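# Pull a curtain fully open with a two-armed mobile robot

## Task

Open the curtain all the way; the attempt fails if the robot topples or is left leaning.

## Robot and tools

Robot: an omnidirectional base with a column about 1.7 m high. A carriage rides the column (lift_m, 0 to 1 m) and holds two identical six-joint arms, left and right, each with a two-finger gripper. Arm bases sit about 0.57 m + lift_m above the floor, and parts of the carriage hang about 0.15 m lower. A hand reaches 0.78 m from its shoulder but only about 0.38 m below its arm base. Parked arm joints 1-6: 0, 0.05, 0.05, 1.45, 0, 0. Cameras: carriage_camera (fixed, facing forward, tilted about 20 degrees down), left_wrist_camera and right_wrist_camera (looking past the fingertips).

Frames: the base frame has its origin on the floor under the base centre, x forward, y left, z up, in metres. left_hand and right_hand report the midpoint between the pads in this frame, with quat_wxyz giving orientation (hand z runs along the fingers, fingers open along hand y). The odometry frame is the base frame at scene start; base_odometry counts wheel turns only, so slip and drift go unrecorded. Heading is in rad, positive left.

move: one action plus optional cameras and blocking. base takes exactly one key and is an offset from the base's last reported position: translate_m (m, forward +, -2 to 2), strafe_m (m, left +, -2 to 2) or rotate_rad (rad, counter-clockwise +, -6.3 to 6.3). joints is a single dict for both arms, keyed by name, with absolute targets: lift_m (m, 0-1); left_/right_joint1_rad (-2.617 to 3.054, yaw about vertical, 0 forward, + left); joint2 (0 to 3.141, shoulder: 0 upper arm back and level, 1.57 upright, 3.14 forward and level); joint3 (0 to 3.141, elbow: 0 folded, 3.14 straight); joint4 (-1.57 to 1.57, wrist pitch, + raises tips); joint5 (-1.57 to 1.57, wrist yaw, + turns tips right); joint6 (-2.094 to 2.094, roll); left_/right_gripper_m (0 to 0.093 m pad gap). Any key you omit keeps its old target. speeds gives per-action top speeds: translate_m and strafe_m 0.02-0.5 m/s, rotate_rad 0.05-1.57 rad/s, lift_m 0.08-0.27 m/s. min_time_s (0.1-8 s) sets the minimum duration of arm and gripper motions; 2 or more gives straighter, gentler paths, while a very short value makes the arm overshoot. cameras is a list from carriage_camera, left_wrist_camera, right_wrist_camera, or "all". blocking defaults to true; with false the call returns within about 0.5 s and motion continues. An action stops after at most 14 s (time_out). A move with no action returns the state, images and scene number. Unknown keys make the call invalid. An out-of-range value is refused, and so is every later move, wait and finished_scene in that reply.

wait(seconds 0-10, cameras) returns the state, or returns earlier once moves have settled. stop(cameras) brakes all running motion; the base coasts a little first, and braked joints keep pressing. zoom_image(camera, region [x0,y0,x1,y1] pixels, at most 504x504) enlarges the latest image. read_manual gives licence texts only. finished_scene(scene) ends the scene and cannot be undone; after ending scene 1, make no other call in that reply.

Result lines: the move line reads done or the worst status. base_status and joint_status can show moving, done, off_target (stopped short and possibly still pushing), contact_stop, time_out (target dropped, holding in place), not_followed (arm command withheld for self-collision; send the withheld arm its current readings with joint1 turned away, then the other arm), stopped, or limit_stop_at_motor_heat. on_its_own reports uncommanded behaviour. motor_effort is percent of maximum, with the peak in brackets. Joint torques are N m. MOTOR HOT warns at 75 C; at 100 C the arm goes limp for 30-60 s. Park an arm when it is warned, and avoid holding it stretched out or pushing for long. Hand readings often sit above the true position, especially at long reach. Gripper readings run a few mm off.

Caution: the robot tips most easily with the carriage high, the arms stretched, or while pulling or pushing. Pulling the curtain by driving the base while a hand grips it can pitch the robot forward even when the drive ends done. A hand z that rises with no command is a sign of leaning. Pull gently and slowly, and back off about 0.2 m after a contact_stop rather than repeating the drive. Never let the arms strike or press on each other, including by gripping the other arm's fingers. Do not hit fixed objects hard, drop things or release moving parts. Do not reverse under table edges. With joint2 below 0.8, swinging joint1 outward by 0.5 rad or more can drive the elbow into the column.

Each tool is called after ">>>" by a JSON object that holds its "op" and its "data", one argument or row to a line.

## Session

>>> {"op": "move", "data": {
  "cameras": ["all"]
}}

Scene clock: 0.00 s.
Joint torques (N m): no reading
base_odometry: x=+0.000 y=+0.000 heading=+0.000
base_status: not commanded
joint_positions: lift_m=+0.300 left_joint1_rad=-0.001 left_joint2_rad=+0.066 left_joint3_rad=+0.058 left_joint4_rad=+1.484 left_joint5_rad=+0.039 left_joint6_rad=+0.013 left_gripper_m=+0.09396 right_joint1_rad=+0.009 right_joint2_rad=+0.035 right_joint3_rad=+0.035 right_joint4_rad=+1.431 right_joint5_rad=+0.028 right_joint6_rad=-0.035 right_gripper_m=+0.09396
joint_status: not commanded
motor_effort: lift_m=+45 drive_wheels=+0
left_hand: x=+0.2428 y=+0.2947 z=+1.3012 quat_wxyz=(+0.999, +0.020, +0.047, +0.005) (m; base frame)
right_hand: x=+0.2529 y=-0.3061 z=+1.2936 quat_wxyz=(+0.997, +0.012, +0.070, -0.014) (m; base frame)
pictures: carriage_camera, left_wrist_camera, right_wrist_camera

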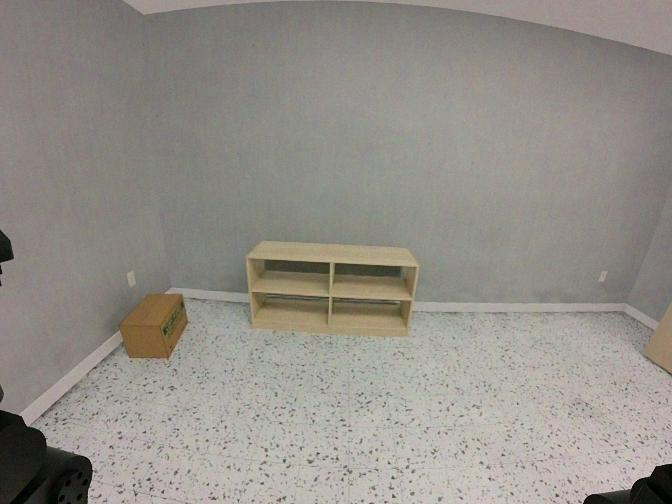

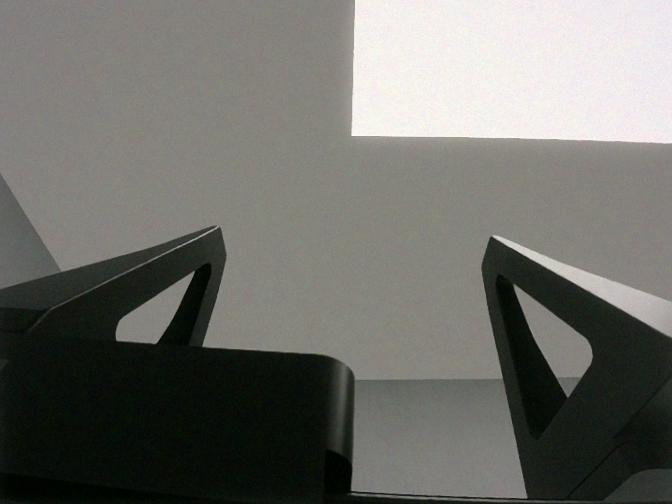

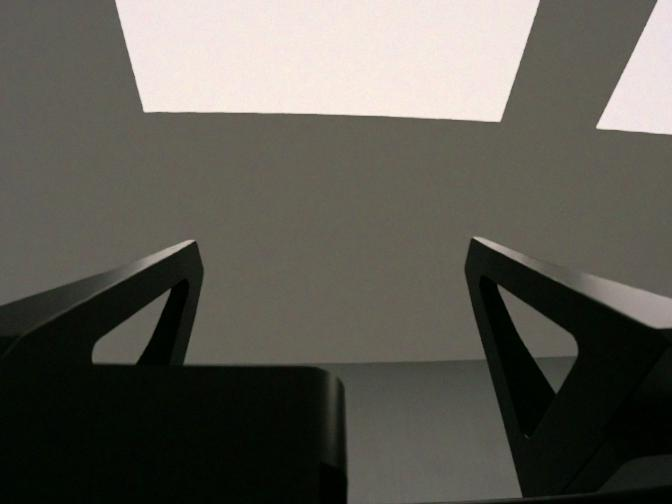

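>>> {"op": "move", "data": {
  "base": {"rotate_rad": 1.4},
  "speeds": {"rotate_rad": 0.8},
  "cameras": ["carriage_camera"]
}}

>>> {"op": "move", "data": {
  "base": {"rotate_rad": 1.4},
  "speeds": {"rotate_rad": 0.8},
  "cameras": ["carriage_camera"]
}}

>>> {"op": "move", "data": {
  "base": {"rotate_rad": 1.4},
  "speeds": {"rotate_rad": 0.8},
  "cameras": ["carriage_camera"]
}}

Scene clock: 3.33 s.
Joint torques (N m): left_arm=[0.03 4.19 5.49 -0.28 0.08 -0.04] | right_arm=[0.25 4.03 7.41 -0.15 0 -0.1]
move: done
base_odometry: x=+0.000 y=+0.000 heading=+1.400
base_status: done
joint_positions: lift_m=+0.300 left_joint1_rad=-0.001 left_joint2_rad=+0.066 left_joint3_rad=+0.058 left_joint4_rad=+1.483 left_joint5_rad=+0.039 left_joint6_rad=+0.013 left_gripper_m=+0.09396 right_joint1_rad=+0.009 right_joint2_rad=+0.035 right_joint3_rad=+0.035 right_joint4_rad=+1.431 right_joint5_rad=+0.028 right_joint6_rad=-0.035 right_gripper_m=+0.09396
joint_status: not commanded
motor_effort: lift_m=+45(45) drive_wheels=+4(11)
left_hand: x=+0.2429 y=+0.2947 z=+1.3012 quat_wxyz=(+0.999, +0.020, +0.048, +0.005) (m; base frame)
right_hand: x=+0.2529 y=-0.3061 z=+1.2936 quat_wxyz=(+0.997, +0.012, +0.070, -0.014) (m; base frame)
pictures: carriage_camera

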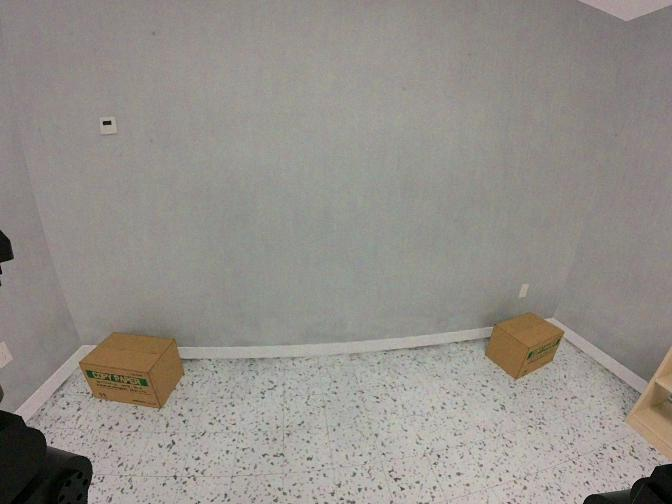

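Scene clock: 6.40 s.
Joint torques (N m): left_arm=[0.06 4.18 5.52 -0.28 0.08 -0.04] | right_arm=[0.13 3.95 7.1 -0.13 0 -0.1]
move: done
base_odometry: x=+0.000 y=+0.000 heading=+2.799
base_status: done
joint_positions: lift_m=+0.300 left_joint1_rad=-0.001 left_joint2_rad=+0.066 left_joint3_rad=+0.058 left_joint4_rad=+1.483 left_joint5_rad=+0.039 left_joint6_rad=+0.013 left_gripper_m=+0.09397 right_joint1_rad=+0.009 right_joint2_rad=+0.035 right_joint3_rad=+0.035 right_joint4_rad=+1.431 right_joint5_rad=+0.028 right_joint6_rad=-0.035 right_gripper_m=+0.09397
joint_status: not commanded
motor_effort: lift_m=+45(45) drive_wheels=+4(13)
left_hand: x=+0.2429 y=+0.2947 z=+1.3012 quat_wxyz=(+0.999, +0.020, +0.048, +0.005) (m; base frame)
right_hand: x=+0.2529 y=-0.3061 z=+1.2936 quat_wxyz=(+0.997, +0.012, +0.070, -0.014) (m; base frame)
pictures: carriage_camera

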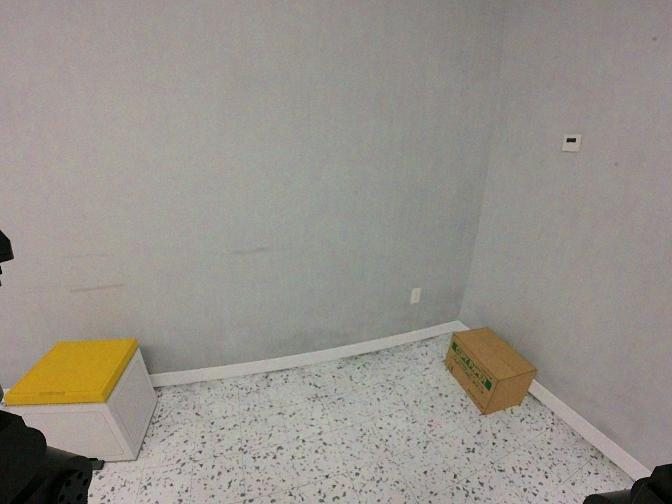

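Scene clock: 9.47 s.
Joint torques (N m): left_arm=[0.02 4.1 5.52 -0.27 0.08 -0.05] | right_arm=[0.14 3.97 7.31 -0.14 0.04 -0.1]
move: done
base_odometry: x=+0.000 y=+0.000 heading=-2.084
base_status: done
joint_positions: lift_m=+0.300 left_joint1_rad=-0.001 left_joint2_rad=+0.066 left_joint3_rad=+0.058 left_joint4_rad=+1.483 left_joint5_rad=+0.039 left_joint6_rad=+0.013 left_gripper_m=+0.09398 right_joint1_rad=+0.009 right_joint2_rad=+0.035 right_joint3_rad=+0.035 right_joint4_rad=+1.431 right_joint5_rad=+0.028 right_joint6_rad=-0.035 right_gripper_m=+0.09398
joint_status: not commanded
motor_effort: lift_m=+45(45) drive_wheels=+5(13)
left_hand: x=+0.2429 y=+0.2947 z=+1.3012 quat_wxyz=(+0.999, +0.020, +0.048, +0.005) (m; base frame)
right_hand: x=+0.2529 y=-0.3061 z=+1.2936 quat_wxyz=(+0.997, +0.012, +0.070, -0.014) (m; base frame)
pictures: carriage_camera

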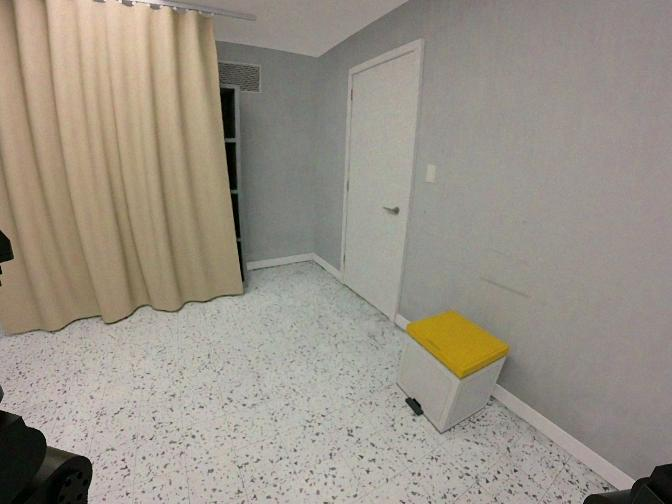

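>>> {"op": "move", "data": {
  "base": {"rotate_rad": 0.8},
  "speeds": {"rotate_rad": 0.8},
  "cameras": ["all"]
}}

Scene clock: 11.87 s.
Joint torques (N m): left_arm=[0.08 4.21 5.5 -0.28 0.08 -0.05] | right_arm=[0.17 3.92 7.1 -0.15 0.01 -0.11]
move: done
base_odometry: x=+0.000 y=+0.000 heading=-1.284
base_status: done
joint_positions: lift_m=+0.300 left_joint1_rad=-0.001 left_joint2_rad=+0.066 left_joint3_rad=+0.058 left_joint4_rad=+1.483 left_joint5_rad=+0.039 left_joint6_rad=+0.013 left_gripper_m=+0.09398 right_joint1_rad=+0.009 right_joint2_rad=+0.035 right_joint3_rad=+0.035 right_joint4_rad=+1.431 right_joint5_rad=+0.028 right_joint6_rad=-0.035 right_gripper_m=+0.09398
joint_status: not commanded
motor_effort: lift_m=+45(45) drive_wheels=+4(11)
left_hand: x=+0.2429 y=+0.2947 z=+1.3012 quat_wxyz=(+0.999, +0.020, +0.048, +0.005) (m; base frame)
right_hand: x=+0.2529 y=-0.3061 z=+1.2936 quat_wxyz=(+0.997, +0.012, +0.070, -0.014) (m; base frame)
pictures: carriage_camera, left_wrist_camera, right_wrist_camera
camera_calibration:
left_wrist_camera: T_world_to_cam=[[0.00383382, -0.999917, 0.01234, 0.283449], [0.751185, -0.00526579, -0.66007, 0.683011], [0.66008, 0.0118002, 0.751103, -1.01824], [0, 0, 0, 1]] pos_world=[0.157964, 0.299037, 1.21214]

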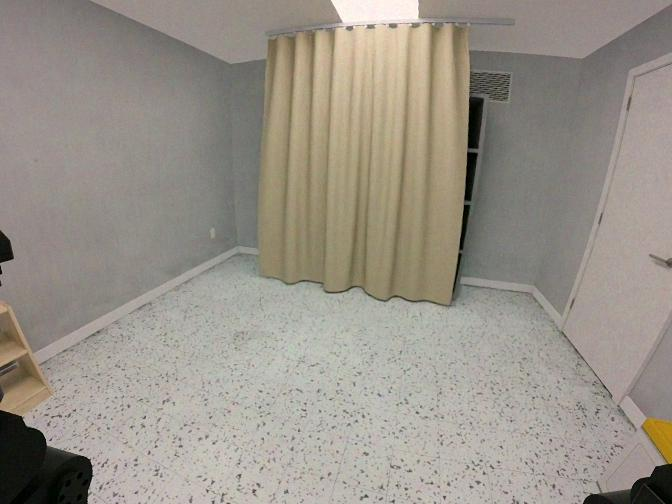

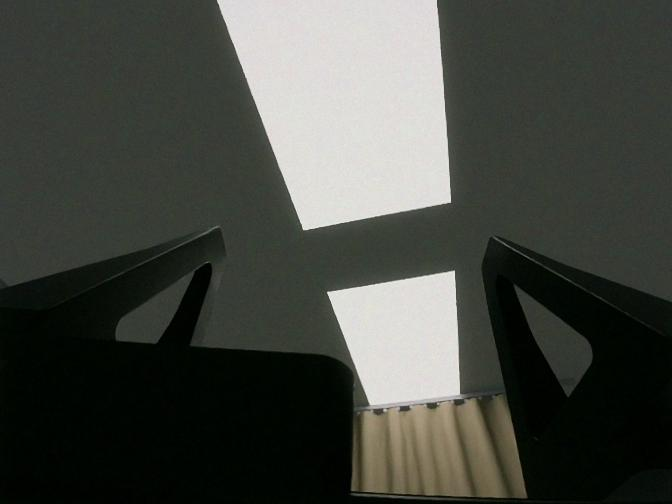

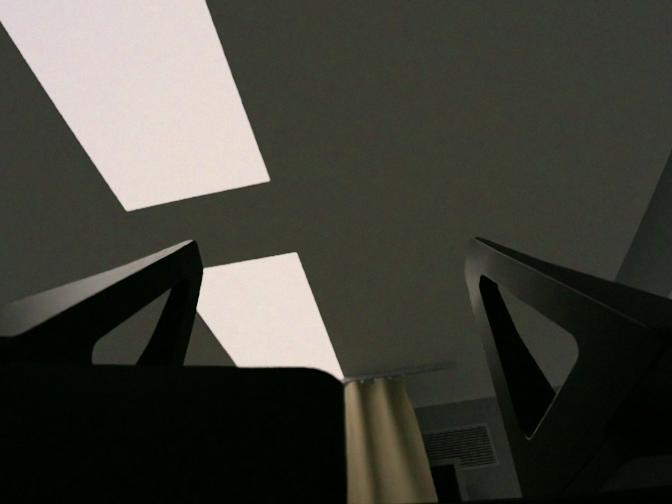

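>>> {"op": "zoom_image", "data": {
  "camera": "carriage_camera",
  "region": [250, 0, 400, 110]
}}

>>> {"op": "zoom_image", "data": {
  "camera": "carriage_camera",
  "region": [390, 0, 540, 110]
}}

>>> {"op": "zoom_image", "data": {
  "camera": "carriage_camera",
  "region": [400, 60, 550, 320]
}}

>>> {"op": "zoom_image", "data": {
  "camera": "carriage_camera",
  "region": [230, 160, 400, 310]
}}

Scaled by 3.360 from the camera's 672x504 image, which has a finer 960x720 frame.

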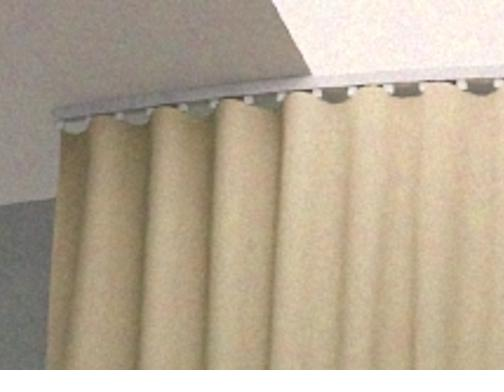

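Scaled by 3.360 from the camera's 672x504 image, which has a finer 960x720 frame.

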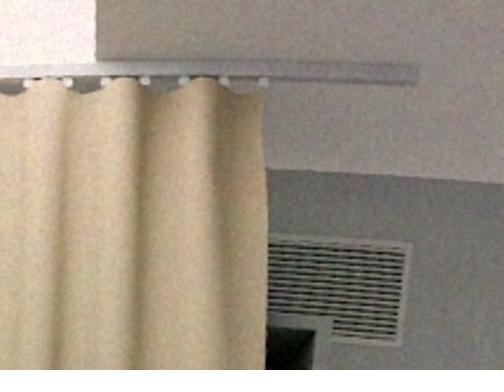

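Scaled by 1.938 from the camera's 672x504 image, which has a finer 960x720 frame.

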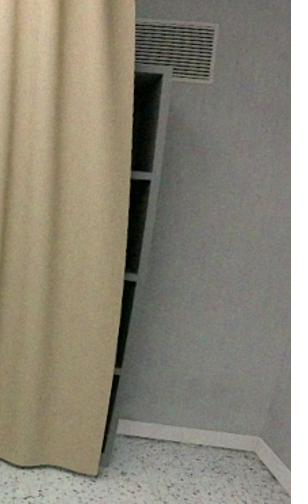

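Scaled by 2.965 from the camera's 672x504 image, which has a finer 960x720 frame.

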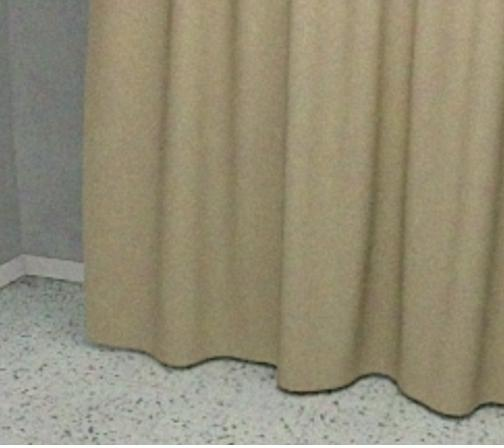

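>>> {"op": "move", "data": {
  "base": {"rotate_rad": -0.22},
  "speeds": {"rotate_rad": 0.8}
}}

>>> {"op": "move", "data": {
  "base": {"translate_m": 1.0},
  "speeds": {"translate_m": 0.4}
}}

>>> {"op": "move", "data": {
  "base": {"strafe_m": -0.7},
  "speeds": {"strafe_m": 0.3},
  "cameras": ["all"]
}}

Scene clock: 16.97 s.
Joint torques (N m): left_arm=[0.02 4.22 5.48 -0.27 0.09 -0.05] | right_arm=[0.1 3.86 7.27 -0.16 0.02 -0.1]
move: done
base_odometry: x=+0.000 y=+0.000 heading=-1.504
base_status: done
joint_positions: lift_m=+0.300 left_joint1_rad=-0.001 left_joint2_rad=+0.066 left_joint3_rad=+0.058 left_joint4_rad=+1.483 left_joint5_rad=+0.039 left_joint6_rad=+0.013 left_gripper_m=+0.09398 right_joint1_rad=+0.009 right_joint2_rad=+0.035 right_joint3_rad=+0.035 right_joint4_rad=+1.431 right_joint5_rad=+0.028 right_joint6_rad=-0.035 right_gripper_m=+0.09398
joint_status: not commanded
motor_effort: lift_m=+45(45) drive_wheels=-1(6)
left_hand: x=+0.2430 y=+0.2947 z=+1.3011 quat_wxyz=(+0.999, +0.020, +0.048, +0.005) (m; base frame)
right_hand: x=+0.2529 y=-0.3061 z=+1.2936 quat_wxyz=(+0.997, +0.012, +0.070, -0.014) (m; base frame)
pictures: none

Scene clock: 21.37 s.
Joint torques (N m): left_arm=[0.03 4.15 5.49 -0.27 0.07 -0.05] | right_arm=[0.38 4.01 7.3 -0.2 0 -0.09]
move: done
base_odometry: x=+0.068 y=-0.998 heading=-1.503
base_status: done
joint_positions: lift_m=+0.300 left_joint1_rad=-0.001 left_joint2_rad=+0.066 left_joint3_rad=+0.058 left_joint4_rad=+1.484 left_joint5_rad=+0.039 left_joint6_rad=+0.013 left_gripper_m=+0.09398 right_joint1_rad=+0.009 right_joint2_rad=+0.035 right_joint3_rad=+0.035 right_joint4_rad=+1.431 right_joint5_rad=+0.028 right_joint6_rad=-0.035 right_gripper_m=+0.09398
joint_status: not commanded
motor_effort: lift_m=+45(45) drive_wheels=-3(15)
left_hand: x=+0.2428 y=+0.2947 z=+1.3012 quat_wxyz=(+0.999, +0.020, +0.047, +0.005) (m; base frame)
right_hand: x=+0.2529 y=-0.3061 z=+1.2936 quat_wxyz=(+0.997, +0.012, +0.070, -0.014) (m; base frame)
pictures: none

Scene clock: 25.20 s.
Joint torques (N m): left_arm=[-0.01 4.16 5.46 -0.28 0.08 -0.05] | right_arm=[0.18 3.95 7.35 -0.13 0.05 -0.1]
move: done
base_odometry: x=-0.630 y=-1.045 heading=-1.503
base_status: done
joint_positions: lift_m=+0.300 left_joint1_rad=+0.000 left_joint2_rad=+0.066 left_joint3_rad=+0.058 left_joint4_rad=+1.484 left_joint5_rad=+0.039 left_joint6_rad=+0.013 left_gripper_m=+0.09398 right_joint1_rad=+0.009 right_joint2_rad=+0.035 right_joint3_rad=+0.035 right_joint4_rad=+1.431 right_joint5_rad=+0.028 right_joint6_rad=-0.035 right_gripper_m=+0.09398
joint_status: not commanded
motor_effort: lift_m=+45(45) drive_wheels=+1(14)
left_hand: x=+0.2428 y=+0.2947 z=+1.3012 quat_wxyz=(+0.999, +0.020, +0.047, +0.005) (m; base frame)
right_hand: x=+0.2529 y=-0.3061 z=+1.2936 quat_wxyz=(+0.997, +0.012, +0.070, -0.014) (m; base frame)
pictures: carriage_camera, left_wrist_camera, right_wrist_camera
camera_calibration:
left_wrist_camera: T_world_to_cam=[[0.00418603, -0.999916, 0.0122902, 0.283454], [0.751462, -0.00496332, -0.659757, 0.682574], [0.659763, 0.0119974, 0.751378, -1.01851], [0, 0, 0, 1]] pos_world=[0.157862, 0.299037, 1.21214]

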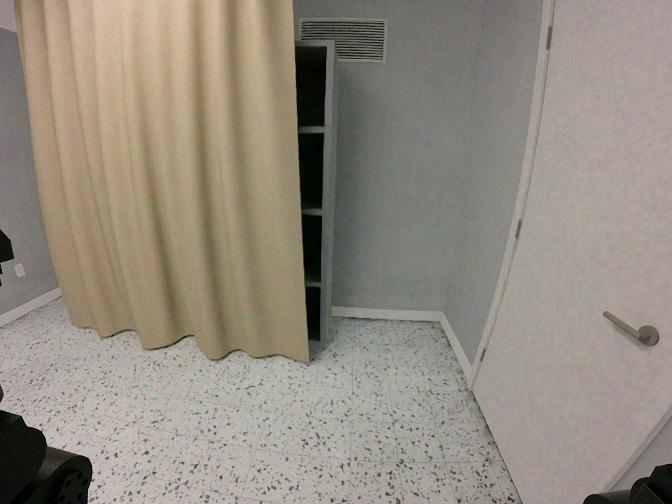

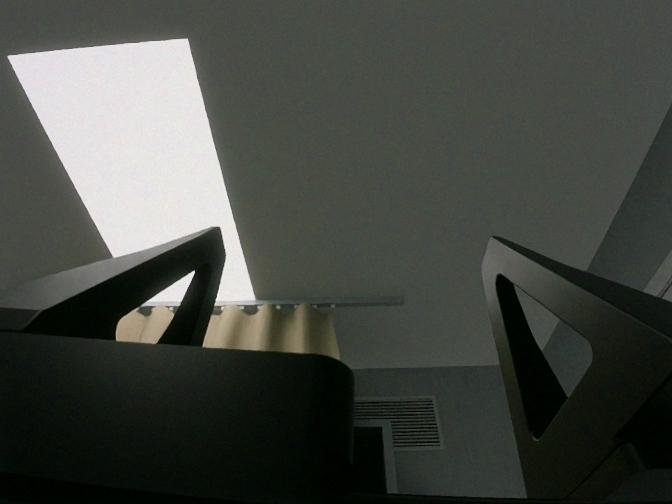

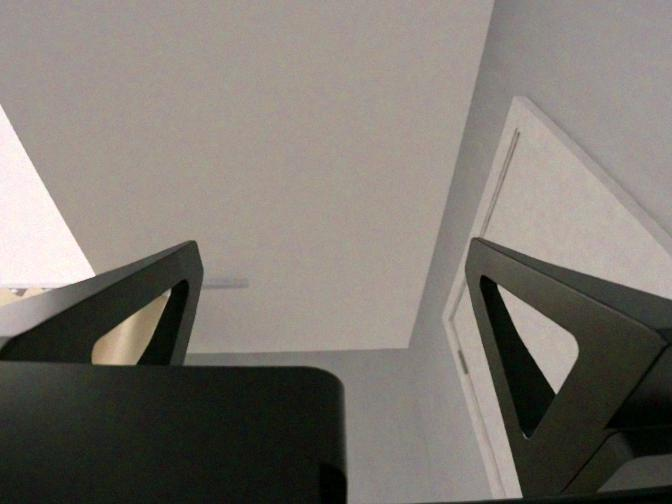

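>>> {"op": "zoom_image", "data": {
  "camera": "carriage_camera",
  "region": [240, 0, 400, 120]
}}

>>> {"op": "zoom_image", "data": {
  "camera": "carriage_camera",
  "region": [240, 240, 400, 380]
}}

>>> {"op": "zoom_image", "data": {
  "camera": "left_wrist_camera",
  "region": [100, 280, 420, 460]
}}

Scaled by 3.150 from the camera's 672x504 image, which has a finer 960x720 frame.

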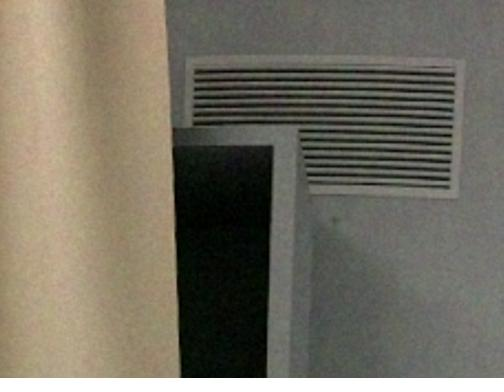

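Scaled by 3.150 from the camera's 672x504 image, which has a finer 960x720 frame.

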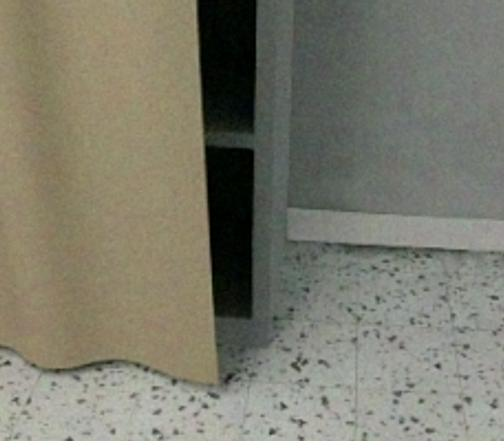

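Scaled by 1.575 from the camera's 672x504 image, which has a finer 960x720 frame.

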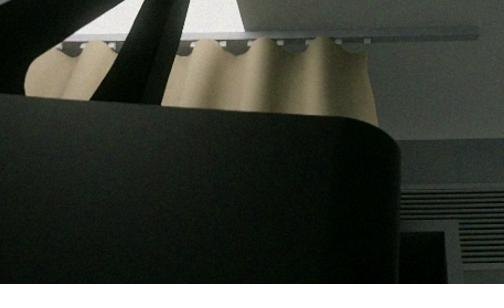

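>>> {"op": "move", "data": {
  "base": {"strafe_m": 0.25},
  "joints": {"lift_m": 0.6, "right_joint1_rad": 0.0, "right_joint2_rad": 1.9, "right_joint3_rad": 2.2, "right_joint4_rad": -0.3, "right_joint5_rad": 0.0, "right_joint6_rad": 0.0},
  "speeds": {"strafe_m": 0.3},
  "min_time_s": 2.5
}}

>>> {"op": "move", "data": {
  "joints": {"right_joint5_rad": -1.55},
  "min_time_s": 1.5,
  "cameras": ["all"]
}}

Scene clock: 32.57 s.
Joint torques (N m): left_arm=[0.02 4.18 5.52 -0.28 0.08 -0.05] | right_arm=[-0.21 -7.25 11.66 1.8 -0.07 0.05]
move: done
base_odometry: x=-0.381 y=-1.028 heading=-1.503
base_status: done
joint_positions: lift_m=+0.600 left_joint1_rad=+0.000 left_joint2_rad=+0.066 left_joint3_rad=+0.058 left_joint4_rad=+1.483 left_joint5_rad=+0.039 left_joint6_rad=+0.013 left_gripper_m=+0.09398 right_joint1_rad=+0.004 right_joint2_rad=+1.876 right_joint3_rad=+2.169 right_joint4_rad=-0.280 right_joint5_rad=+0.014 right_joint6_rad=-0.013 right_gripper_m=+0.09398
joint_status: all done
motor_effort: lift_m=+46(62) drive_wheels=+0(12)
left_hand: x=+0.2429 y=+0.2947 z=+1.6011 quat_wxyz=(+0.999, +0.020, +0.048, +0.005) (m; base frame)
right_hand: x=+0.7819 y=-0.3018 z=+1.6619 quat_wxyz=(+0.712, -0.001, +0.702, -0.008) (m; base frame)
pictures: none

Scene clock: 34.60 s.
Joint torques (N m): left_arm=[0.08 4.15 5.49 -0.28 0.07 -0.05] | right_arm=[-0.25 -6.74 10.88 1.16 -0.12 0.02]
move: done
base_odometry: x=-0.381 y=-1.028 heading=-1.503
base_status: not commanded
joint_positions: lift_m=+0.600 left_joint1_rad=+0.000 left_joint2_rad=+0.066 left_joint3_rad=+0.058 left_joint4_rad=+1.483 left_joint5_rad=+0.039 left_joint6_rad=+0.013 left_gripper_m=+0.09398 right_joint1_rad=+0.004 right_joint2_rad=+1.876 right_joint3_rad=+2.169 right_joint4_rad=-0.284 right_joint5_rad=-1.534 right_joint6_rad=-0.012 right_gripper_m=+0.09399
joint_status: all done
motor_effort: lift_m=+46(46) drive_wheels=+1(1)
left_hand: x=+0.2429 y=+0.2947 z=+1.6011 quat_wxyz=(+0.999, +0.020, +0.048, +0.005) (m; base frame)
right_hand: x=+0.6136 y=-0.1262 z=+1.6594 quat_wxyz=(+0.513, -0.497, +0.503, +0.486) (m; base frame)
pictures: carriage_camera, left_wrist_camera, right_wrist_camera
camera_calibration:
carriage_camera: T_world_to_cam=[[0.047901, -0.997879, 0.0440825, -0.0730272], [-0.323336, -0.0572477, -0.944551, 1.54231], [0.945071, 0.0309915, -0.325392, 0.379291], [0, 0, 0, 1]] pos_world=[0.143724, 0.00366656, 1.58343]
left_wrist_camera: T_world_to_cam=[[0.00419203, -0.999916, 0.0122899, 0.279767], [0.751232, -0.00496281, -0.660019, 0.880792], [0.660025, 0.0119994, 0.751148, -1.24361], [0, 0, 0, 1]] pos_world=[0.157963, 0.299038, 1.51204]
right_wrist_camera: T_world_to_cam=[[0.998952, -0.0395371, 0.0230446, -0.657416], [-0.00376092, -0.572791, -0.819693, 1.29801], [0.045608, 0.818747, -0.57234, 1.15427], [0, 0, 0, 1]] pos_world=[0.608965, -0.227555, 1.73976]

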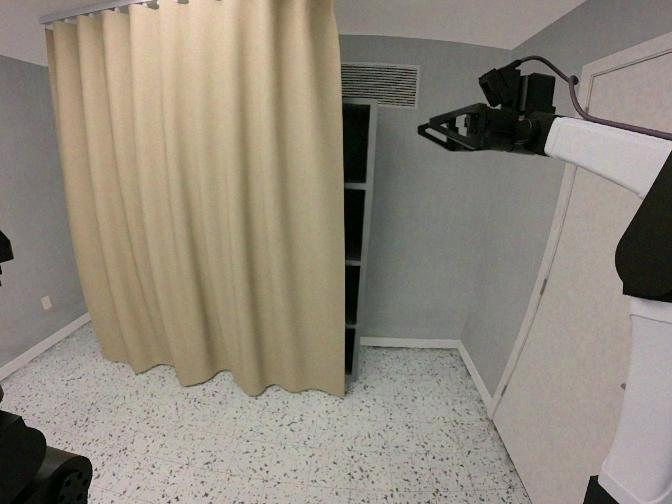

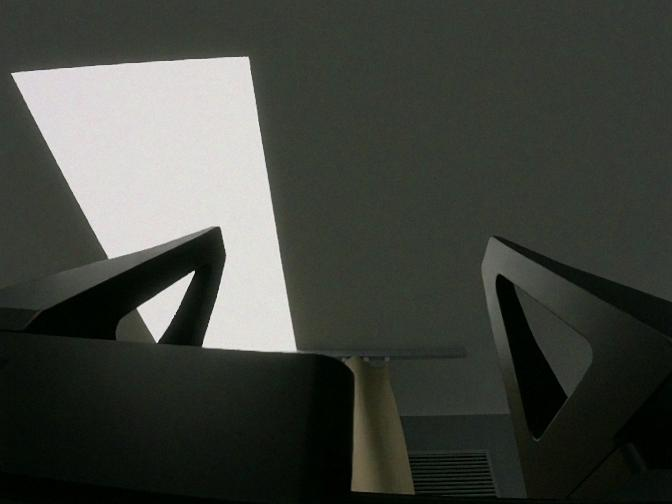

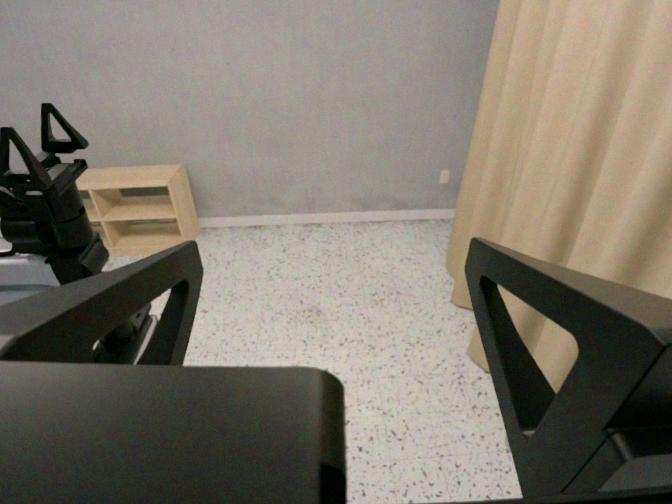

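>>> {"op": "move", "data": {
  "base": {"translate_m": 0.75},
  "speeds": {"translate_m": 0.3},
  "cameras": ["carriage_camera", "right_wrist_camera"]
}}

Scene clock: 38.90 s.
Joint torques (N m): left_arm=[0.02 4.19 5.52 -0.28 0.07 -0.05] | right_arm=[-0.17 -6.98 10.56 1.23 -0.08 0.03]
move: done
base_odometry: x=-0.330 y=-1.777 heading=-1.503
base_status: done
joint_positions: lift_m=+0.600 left_joint1_rad=+0.000 left_joint2_rad=+0.066 left_joint3_rad=+0.058 left_joint4_rad=+1.483 left_joint5_rad=+0.039 left_joint6_rad=+0.013 left_gripper_m=+0.09398 right_joint1_rad=+0.004 right_joint2_rad=+1.879 right_joint3_rad=+2.173 right_joint4_rad=-0.286 right_joint5_rad=-1.538 right_joint6_rad=-0.012 right_gripper_m=+0.09399
joint_status: not commanded
motor_effort: lift_m=+46(46) drive_wheels=-1(13)
left_hand: x=+0.2429 y=+0.2947 z=+1.6011 quat_wxyz=(+0.999, +0.020, +0.048, +0.005) (m; base frame)
right_hand: x=+0.6136 y=-0.1261 z=+1.6593 quat_wxyz=(+0.512, -0.498, +0.502, +0.488) (m; base frame)
pictures: carriage_camera, right_wrist_camera
camera_calibration:
carriage_camera: T_world_to_cam=[[0.047901, -0.997879, 0.0440825, -0.0730272], [-0.323336, -0.0572477, -0.944551, 1.54231], [0.945071, 0.0309915, -0.325392, 0.379291], [0, 0, 0, 1]] pos_world=[0.143724, 0.00366656, 1.58343]
right_wrist_camera: T_world_to_cam=[[0.999111, -0.0357515, 0.0223574, -0.655862], [-0.00215832, -0.57288, -0.819636, 1.29684], [0.0421113, 0.818859, -0.572448, 1.15653], [0, 0, 0, 1]] pos_world=[0.609375, -0.227553, 1.73966]

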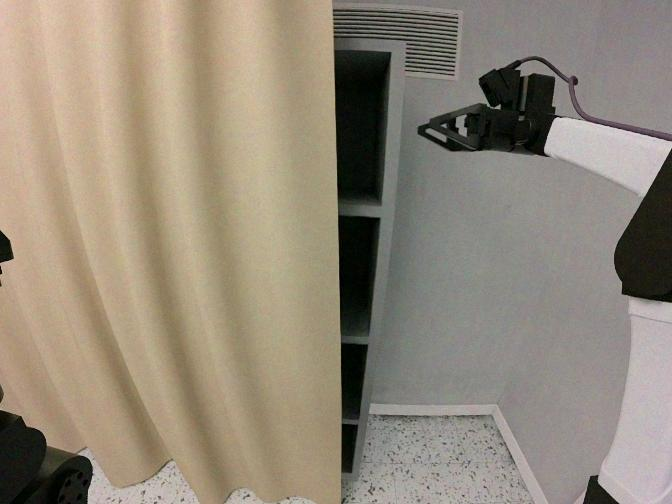

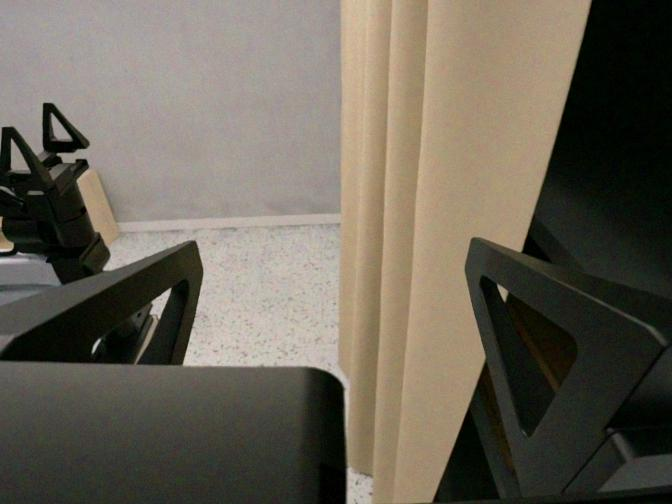

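>>> {"op": "move", "data": {
  "base": {"translate_m": 0.17},
  "speeds": {"translate_m": 0.2}
}}

>>> {"op": "move", "data": {
  "base": {"strafe_m": 0.13},
  "speeds": {"strafe_m": 0.1},
  "cameras": ["carriage_camera", "right_wrist_camera"]
}}

Scene clock: 41.63 s.
Joint torques (N m): left_arm=[0.06 4.16 5.49 -0.28 0.08 -0.04] | right_arm=[-0.25 -7.12 10.41 1.23 -0.09 0.03]
move: done
base_odometry: x=-0.318 y=-1.946 heading=-1.502
base_status: done
joint_positions: lift_m=+0.600 left_joint1_rad=+0.000 left_joint2_rad=+0.066 left_joint3_rad=+0.058 left_joint4_rad=+1.483 left_joint5_rad=+0.039 left_joint6_rad=+0.013 left_gripper_m=+0.09398 right_joint1_rad=+0.004 right_joint2_rad=+1.881 right_joint3_rad=+2.174 right_joint4_rad=-0.286 right_joint5_rad=-1.539 right_joint6_rad=-0.012 right_gripper_m=+0.09399
joint_status: not commanded
motor_effort: lift_m=+46(46) drive_wheels=-2(12)
left_hand: x=+0.2429 y=+0.2947 z=+1.6011 quat_wxyz=(+0.999, +0.020, +0.048, +0.005) (m; base frame)
right_hand: x=+0.6138 y=-0.1261 z=+1.6589 quat_wxyz=(+0.512, -0.498, +0.502, +0.488) (m; base frame)
pictures: none

Scene clock: 43.77 s.
Joint torques (N m): left_arm=[0.05 4.18 5.53 -0.28 0.08 -0.05] | right_arm=[-0.02 -7.1 10.56 1.18 -0.08 0.03]
move: done
base_odometry: x=-0.188 y=-1.938 heading=-1.502
base_status: done
joint_positions: lift_m=+0.600 left_joint1_rad=-0.001 left_joint2_rad=+0.066 left_joint3_rad=+0.058 left_joint4_rad=+1.483 left_joint5_rad=+0.039 left_joint6_rad=+0.013 left_gripper_m=+0.09398 right_joint1_rad=+0.000 right_joint2_rad=+1.881 right_joint3_rad=+2.174 right_joint4_rad=-0.286 right_joint5_rad=-1.539 right_joint6_rad=-0.012 right_gripper_m=+0.09399
joint_status: not commanded
motor_effort: lift_m=+46(46) drive_wheels=+2(9)
left_hand: x=+0.2429 y=+0.2947 z=+1.6011 quat_wxyz=(+0.999, +0.020, +0.048, +0.005) (m; base frame)
right_hand: x=+0.6144 y=-0.1275 z=+1.6589 quat_wxyz=(+0.512, -0.497, +0.503, +0.487) (m; base frame)
pictures: carriage_camera, right_wrist_camera
camera_calibration:
carriage_camera: T_world_to_cam=[[0.047901, -0.997879, 0.0440825, -0.0730272], [-0.323336, -0.0572477, -0.944551, 1.54231], [0.945071, 0.0309915, -0.325392, 0.379291], [0, 0, 0, 1]] pos_world=[0.143724, 0.00366656, 1.58343]
right_wrist_camera: T_world_to_cam=[[0.999066, -0.0376907, 0.0211514, -0.654923], [-0.00425824, -0.572848, -0.819651, 1.29702], [0.0430098, 0.818795, -0.572473, 1.1569], [0, 0, 0, 1]] pos_world=[0.610076, -0.228954, 1.73926]

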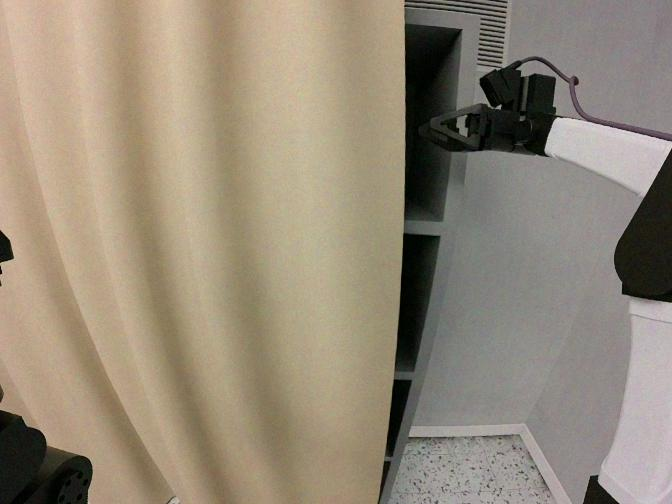

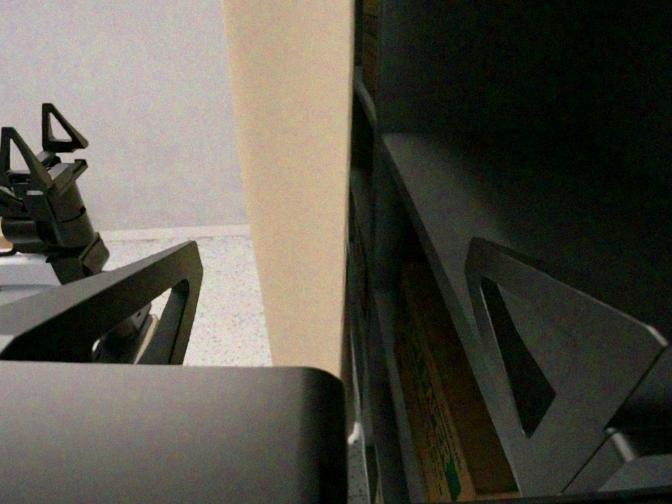

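>>> {"op": "move", "data": {
  "base": {"strafe_m": 0.1},
  "speeds": {"strafe_m": 0.08},
  "cameras": ["carriage_camera", "right_wrist_camera"]
}}

Scene clock: 46.03 s.
Joint torques (N m): left_arm=[0.1 4.21 5.48 -0.28 0.08 -0.04] | right_arm=[0.2 -7.08 10.32 1.21 -0.06 0.04]
move: done
base_odometry: x=-0.088 y=-1.931 heading=-1.502
base_status: done
joint_positions: lift_m=+0.600 left_joint1_rad=-0.001 left_joint2_rad=+0.066 left_joint3_rad=+0.058 left_joint4_rad=+1.483 left_joint5_rad=+0.039 left_joint6_rad=+0.013 left_gripper_m=+0.09398 right_joint1_rad=+0.000 right_joint2_rad=+1.881 right_joint3_rad=+2.174 right_joint4_rad=-0.286 right_joint5_rad=-1.539 right_joint6_rad=-0.012 right_gripper_m=+0.09399
joint_status: not commanded
motor_effort: lift_m=+46(46) drive_wheels=+1(11)
left_hand: x=+0.2429 y=+0.2947 z=+1.6011 quat_wxyz=(+0.999, +0.020, +0.048, +0.005) (m; base frame)
right_hand: x=+0.6146 y=-0.1278 z=+1.6589 quat_wxyz=(+0.513, -0.497, +0.503, +0.487) (m; base frame)
pictures: carriage_camera, right_wrist_camera
camera_calibration:
carriage_camera: T_world_to_cam=[[0.047901, -0.997879, 0.0440825, -0.0730272], [-0.323336, -0.0572477, -0.944551, 1.54231], [0.945071, 0.0309915, -0.325392, 0.379291], [0, 0, 0, 1]] pos_world=[0.143724, 0.00366656, 1.58343]
right_wrist_camera: T_world_to_cam=[[0.999038, -0.0384104, 0.0211659, -0.655206], [-0.00465831, -0.57283, -0.819661, 1.29712], [0.043608, 0.818773, -0.572458, 1.15675], [0, 0, 0, 1]] pos_world=[0.610175, -0.229254, 1.73926]

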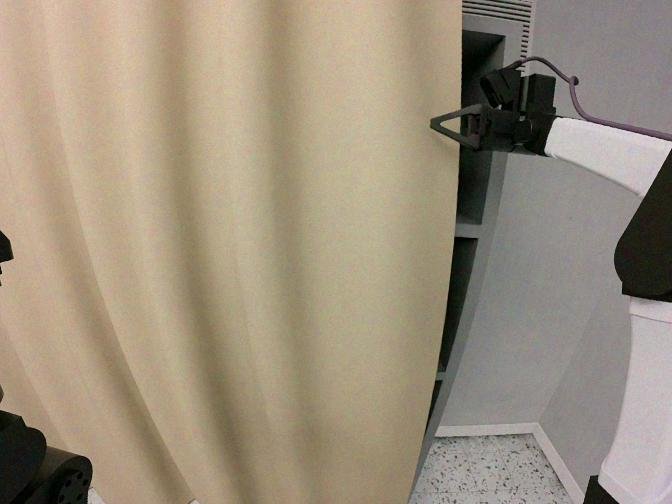

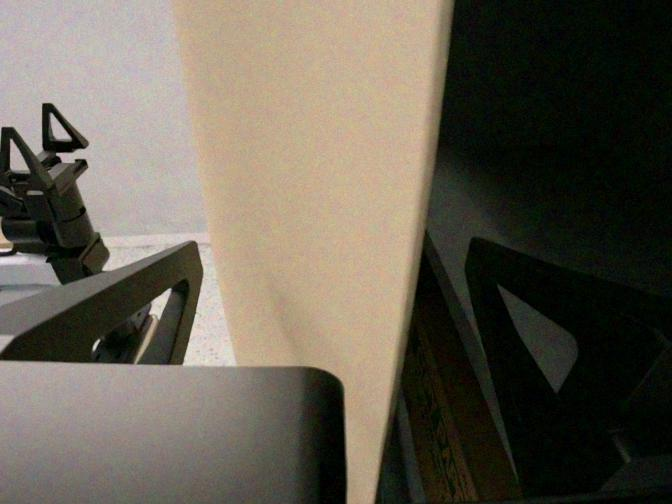

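>>> {"op": "move", "data": {
  "joints": {"right_gripper_m": 0.0},
  "min_time_s": 1.5,
  "cameras": ["all"]
}}

Scene clock: 47.97 s.
Joint torques (N m): left_arm=[0.06 4.16 5.52 -0.27 0.09 -0.05] | right_arm=[0.28 -7.13 10.5 1.21 -0.11 0.06]
move: done
base_odometry: x=-0.088 y=-1.931 heading=-1.502
base_status: not commanded
joint_positions: lift_m=+0.600 left_joint1_rad=-0.001 left_joint2_rad=+0.066 left_joint3_rad=+0.058 left_joint4_rad=+1.483 left_joint5_rad=+0.039 left_joint6_rad=+0.013 left_gripper_m=+0.09398 right_joint1_rad=+0.000 right_joint2_rad=+1.881 right_joint3_rad=+2.174 right_joint4_rad=-0.286 right_joint5_rad=-1.539 right_joint6_rad=-0.012 right_gripper_m=+0.00085
joint_status: all done
motor_effort: lift_m=+46(46) drive_wheels=+0(2)
left_hand: x=+0.2429 y=+0.2947 z=+1.6011 quat_wxyz=(+0.999, +0.020, +0.048, +0.005) (m; base frame)
right_hand: x=+0.6146 y=-0.1278 z=+1.6589 quat_wxyz=(+0.513, -0.497, +0.503, +0.487) (m; base frame)
pictures: carriage_camera, left_wrist_camera, right_wrist_camera
camera_calibration:
carriage_camera: T_world_to_cam=[[0.047901, -0.997879, 0.0440825, -0.0730272], [-0.323336, -0.0572477, -0.944551, 1.54231], [0.945071, 0.0309915, -0.325392, 0.379291], [0, 0, 0, 1]] pos_world=[0.143724, 0.00366656, 1.58343]
left_wrist_camera: T_world_to_cam=[[0.00383382, -0.999917, 0.01234, 0.279748], [0.751185, -0.00526579, -0.66007, 0.880966], [0.66008, 0.0118002, 0.751103, -1.24349], [0, 0, 0, 1]] pos_world=[0.157964, 0.299037, 1.51204]
right_wrist_camera: T_world_to_cam=[[0.999045, -0.0384179, 0.0208058, -0.654588], [-0.00495744, -0.57282, -0.819666, 1.29731], [0.0434079, 0.818781, -0.572463, 1.15688], [0, 0, 0, 1]] pos_world=[0.610176, -0.229254, 1.73926]

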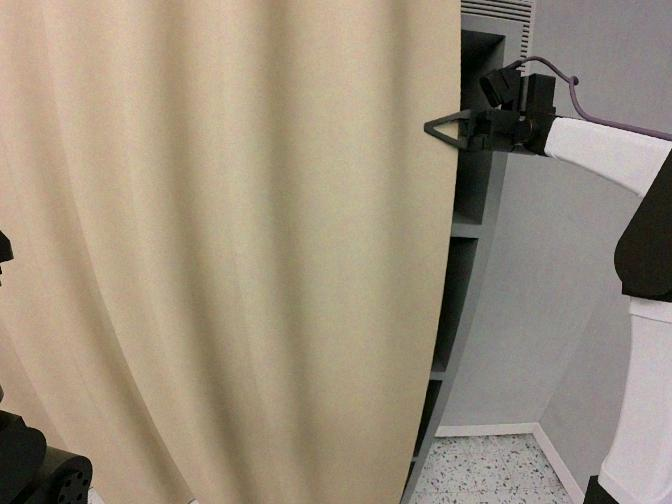

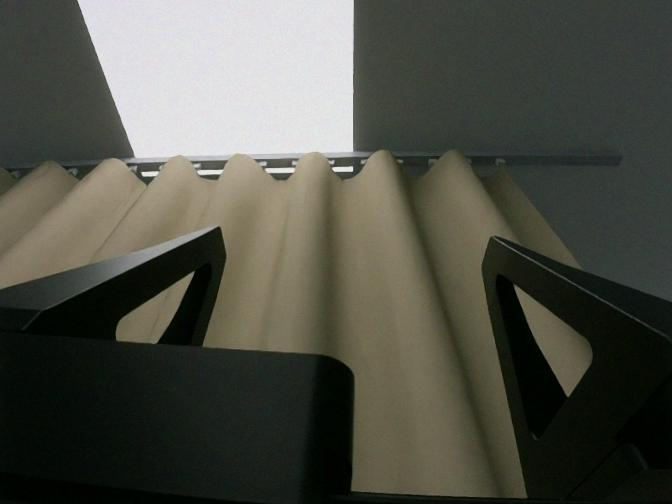

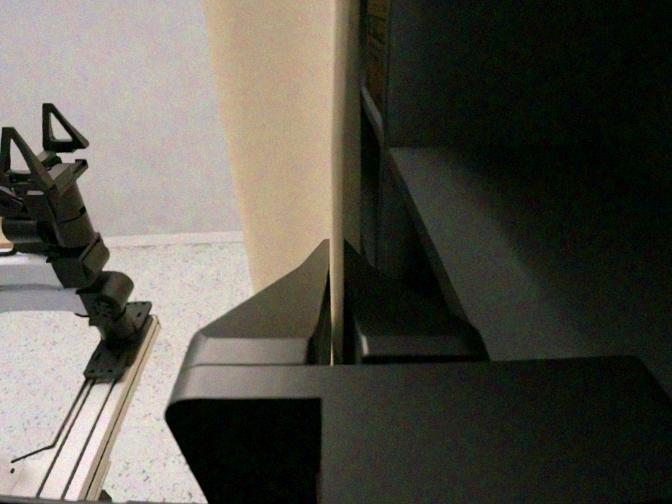

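>>> {"op": "move", "data": {
  "base": {"strafe_m": 0.5},
  "speeds": {"strafe_m": 0.15},
  "cameras": ["all"]
}}

Scene clock: 52.37 s.
Joint torques (N m): left_arm=[0.08 4.19 5.48 -0.28 0.08 -0.05] | right_arm=[0.9 -7.15 8.9 1.26 -0.08 -0.15]
move: done
base_odometry: x=+0.411 y=-1.897 heading=-1.503
base_status: done
joint_positions: lift_m=+0.600 left_joint1_rad=-0.001 left_joint2_rad=+0.066 left_joint3_rad=+0.058 left_joint4_rad=+1.483 left_joint5_rad=+0.039 left_joint6_rad=+0.013 left_gripper_m=+0.09398 right_joint1_rad=-0.008 right_joint2_rad=+1.881 right_joint3_rad=+2.188 right_joint4_rad=-0.291 right_joint5_rad=-1.539 right_joint6_rad=+0.007 right_gripper_m=+0.00085
joint_status: not commanded
motor_effort: lift_m=+46(46) drive_wheels=+1(11)
left_hand: x=+0.2429 y=+0.2947 z=+1.6011 quat_wxyz=(+0.999, +0.020, +0.048, +0.005) (m; base frame)
right_hand: x=+0.6141 y=-0.1310 z=+1.6627 quat_wxyz=(+0.512, -0.492, +0.507, +0.488) (m; base frame)
pictures: carriage_camera, left_wrist_camera, right_wrist_camera
camera_calibration:
carriage_camera: T_world_to_cam=[[0.047901, -0.997879, 0.0440825, -0.0730272], [-0.323336, -0.0572477, -0.944551, 1.54231], [0.945071, 0.0309915, -0.325392, 0.379291], [0, 0, 0, 1]] pos_world=[0.143724, 0.00366656, 1.58343]
left_wrist_camera: T_world_to_cam=[[0.00383382, -0.999917, 0.01234, 0.279748], [0.751185, -0.00526579, -0.66007, 0.880966], [0.66008, 0.0118002, 0.751103, -1.24349], [0, 0, 0, 1]] pos_world=[0.157964, 0.299037, 1.51204]
right_wrist_camera: T_world_to_cam=[[0.998855, -0.0464072, 0.0116001, -0.640003], [-0.0170639, -0.572227, -0.819918, 1.3066], [0.044688, 0.818781, -0.572364, 1.16066], [0, 0, 0, 1]] pos_world=[0.609699, -0.232361, 1.74305]

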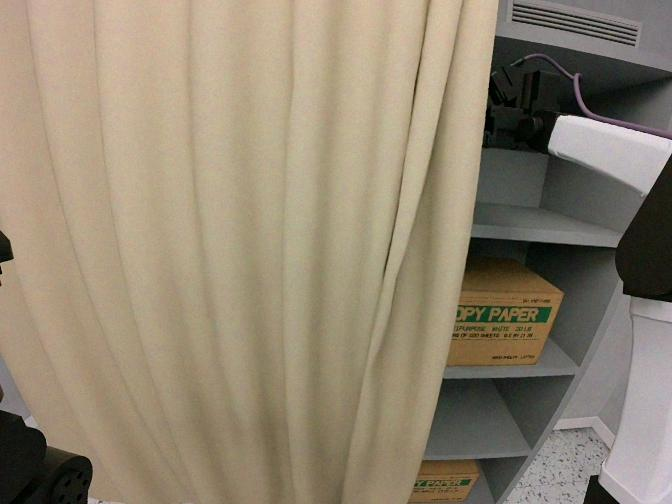

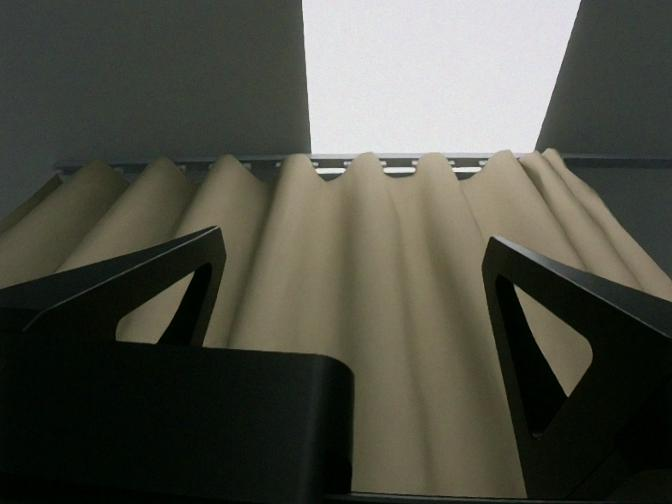

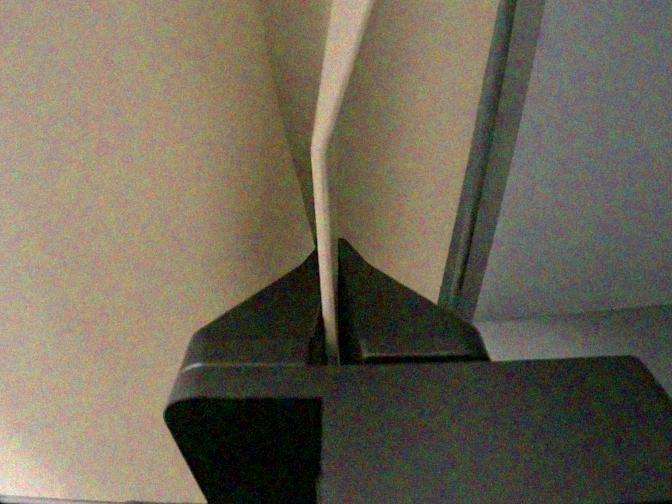

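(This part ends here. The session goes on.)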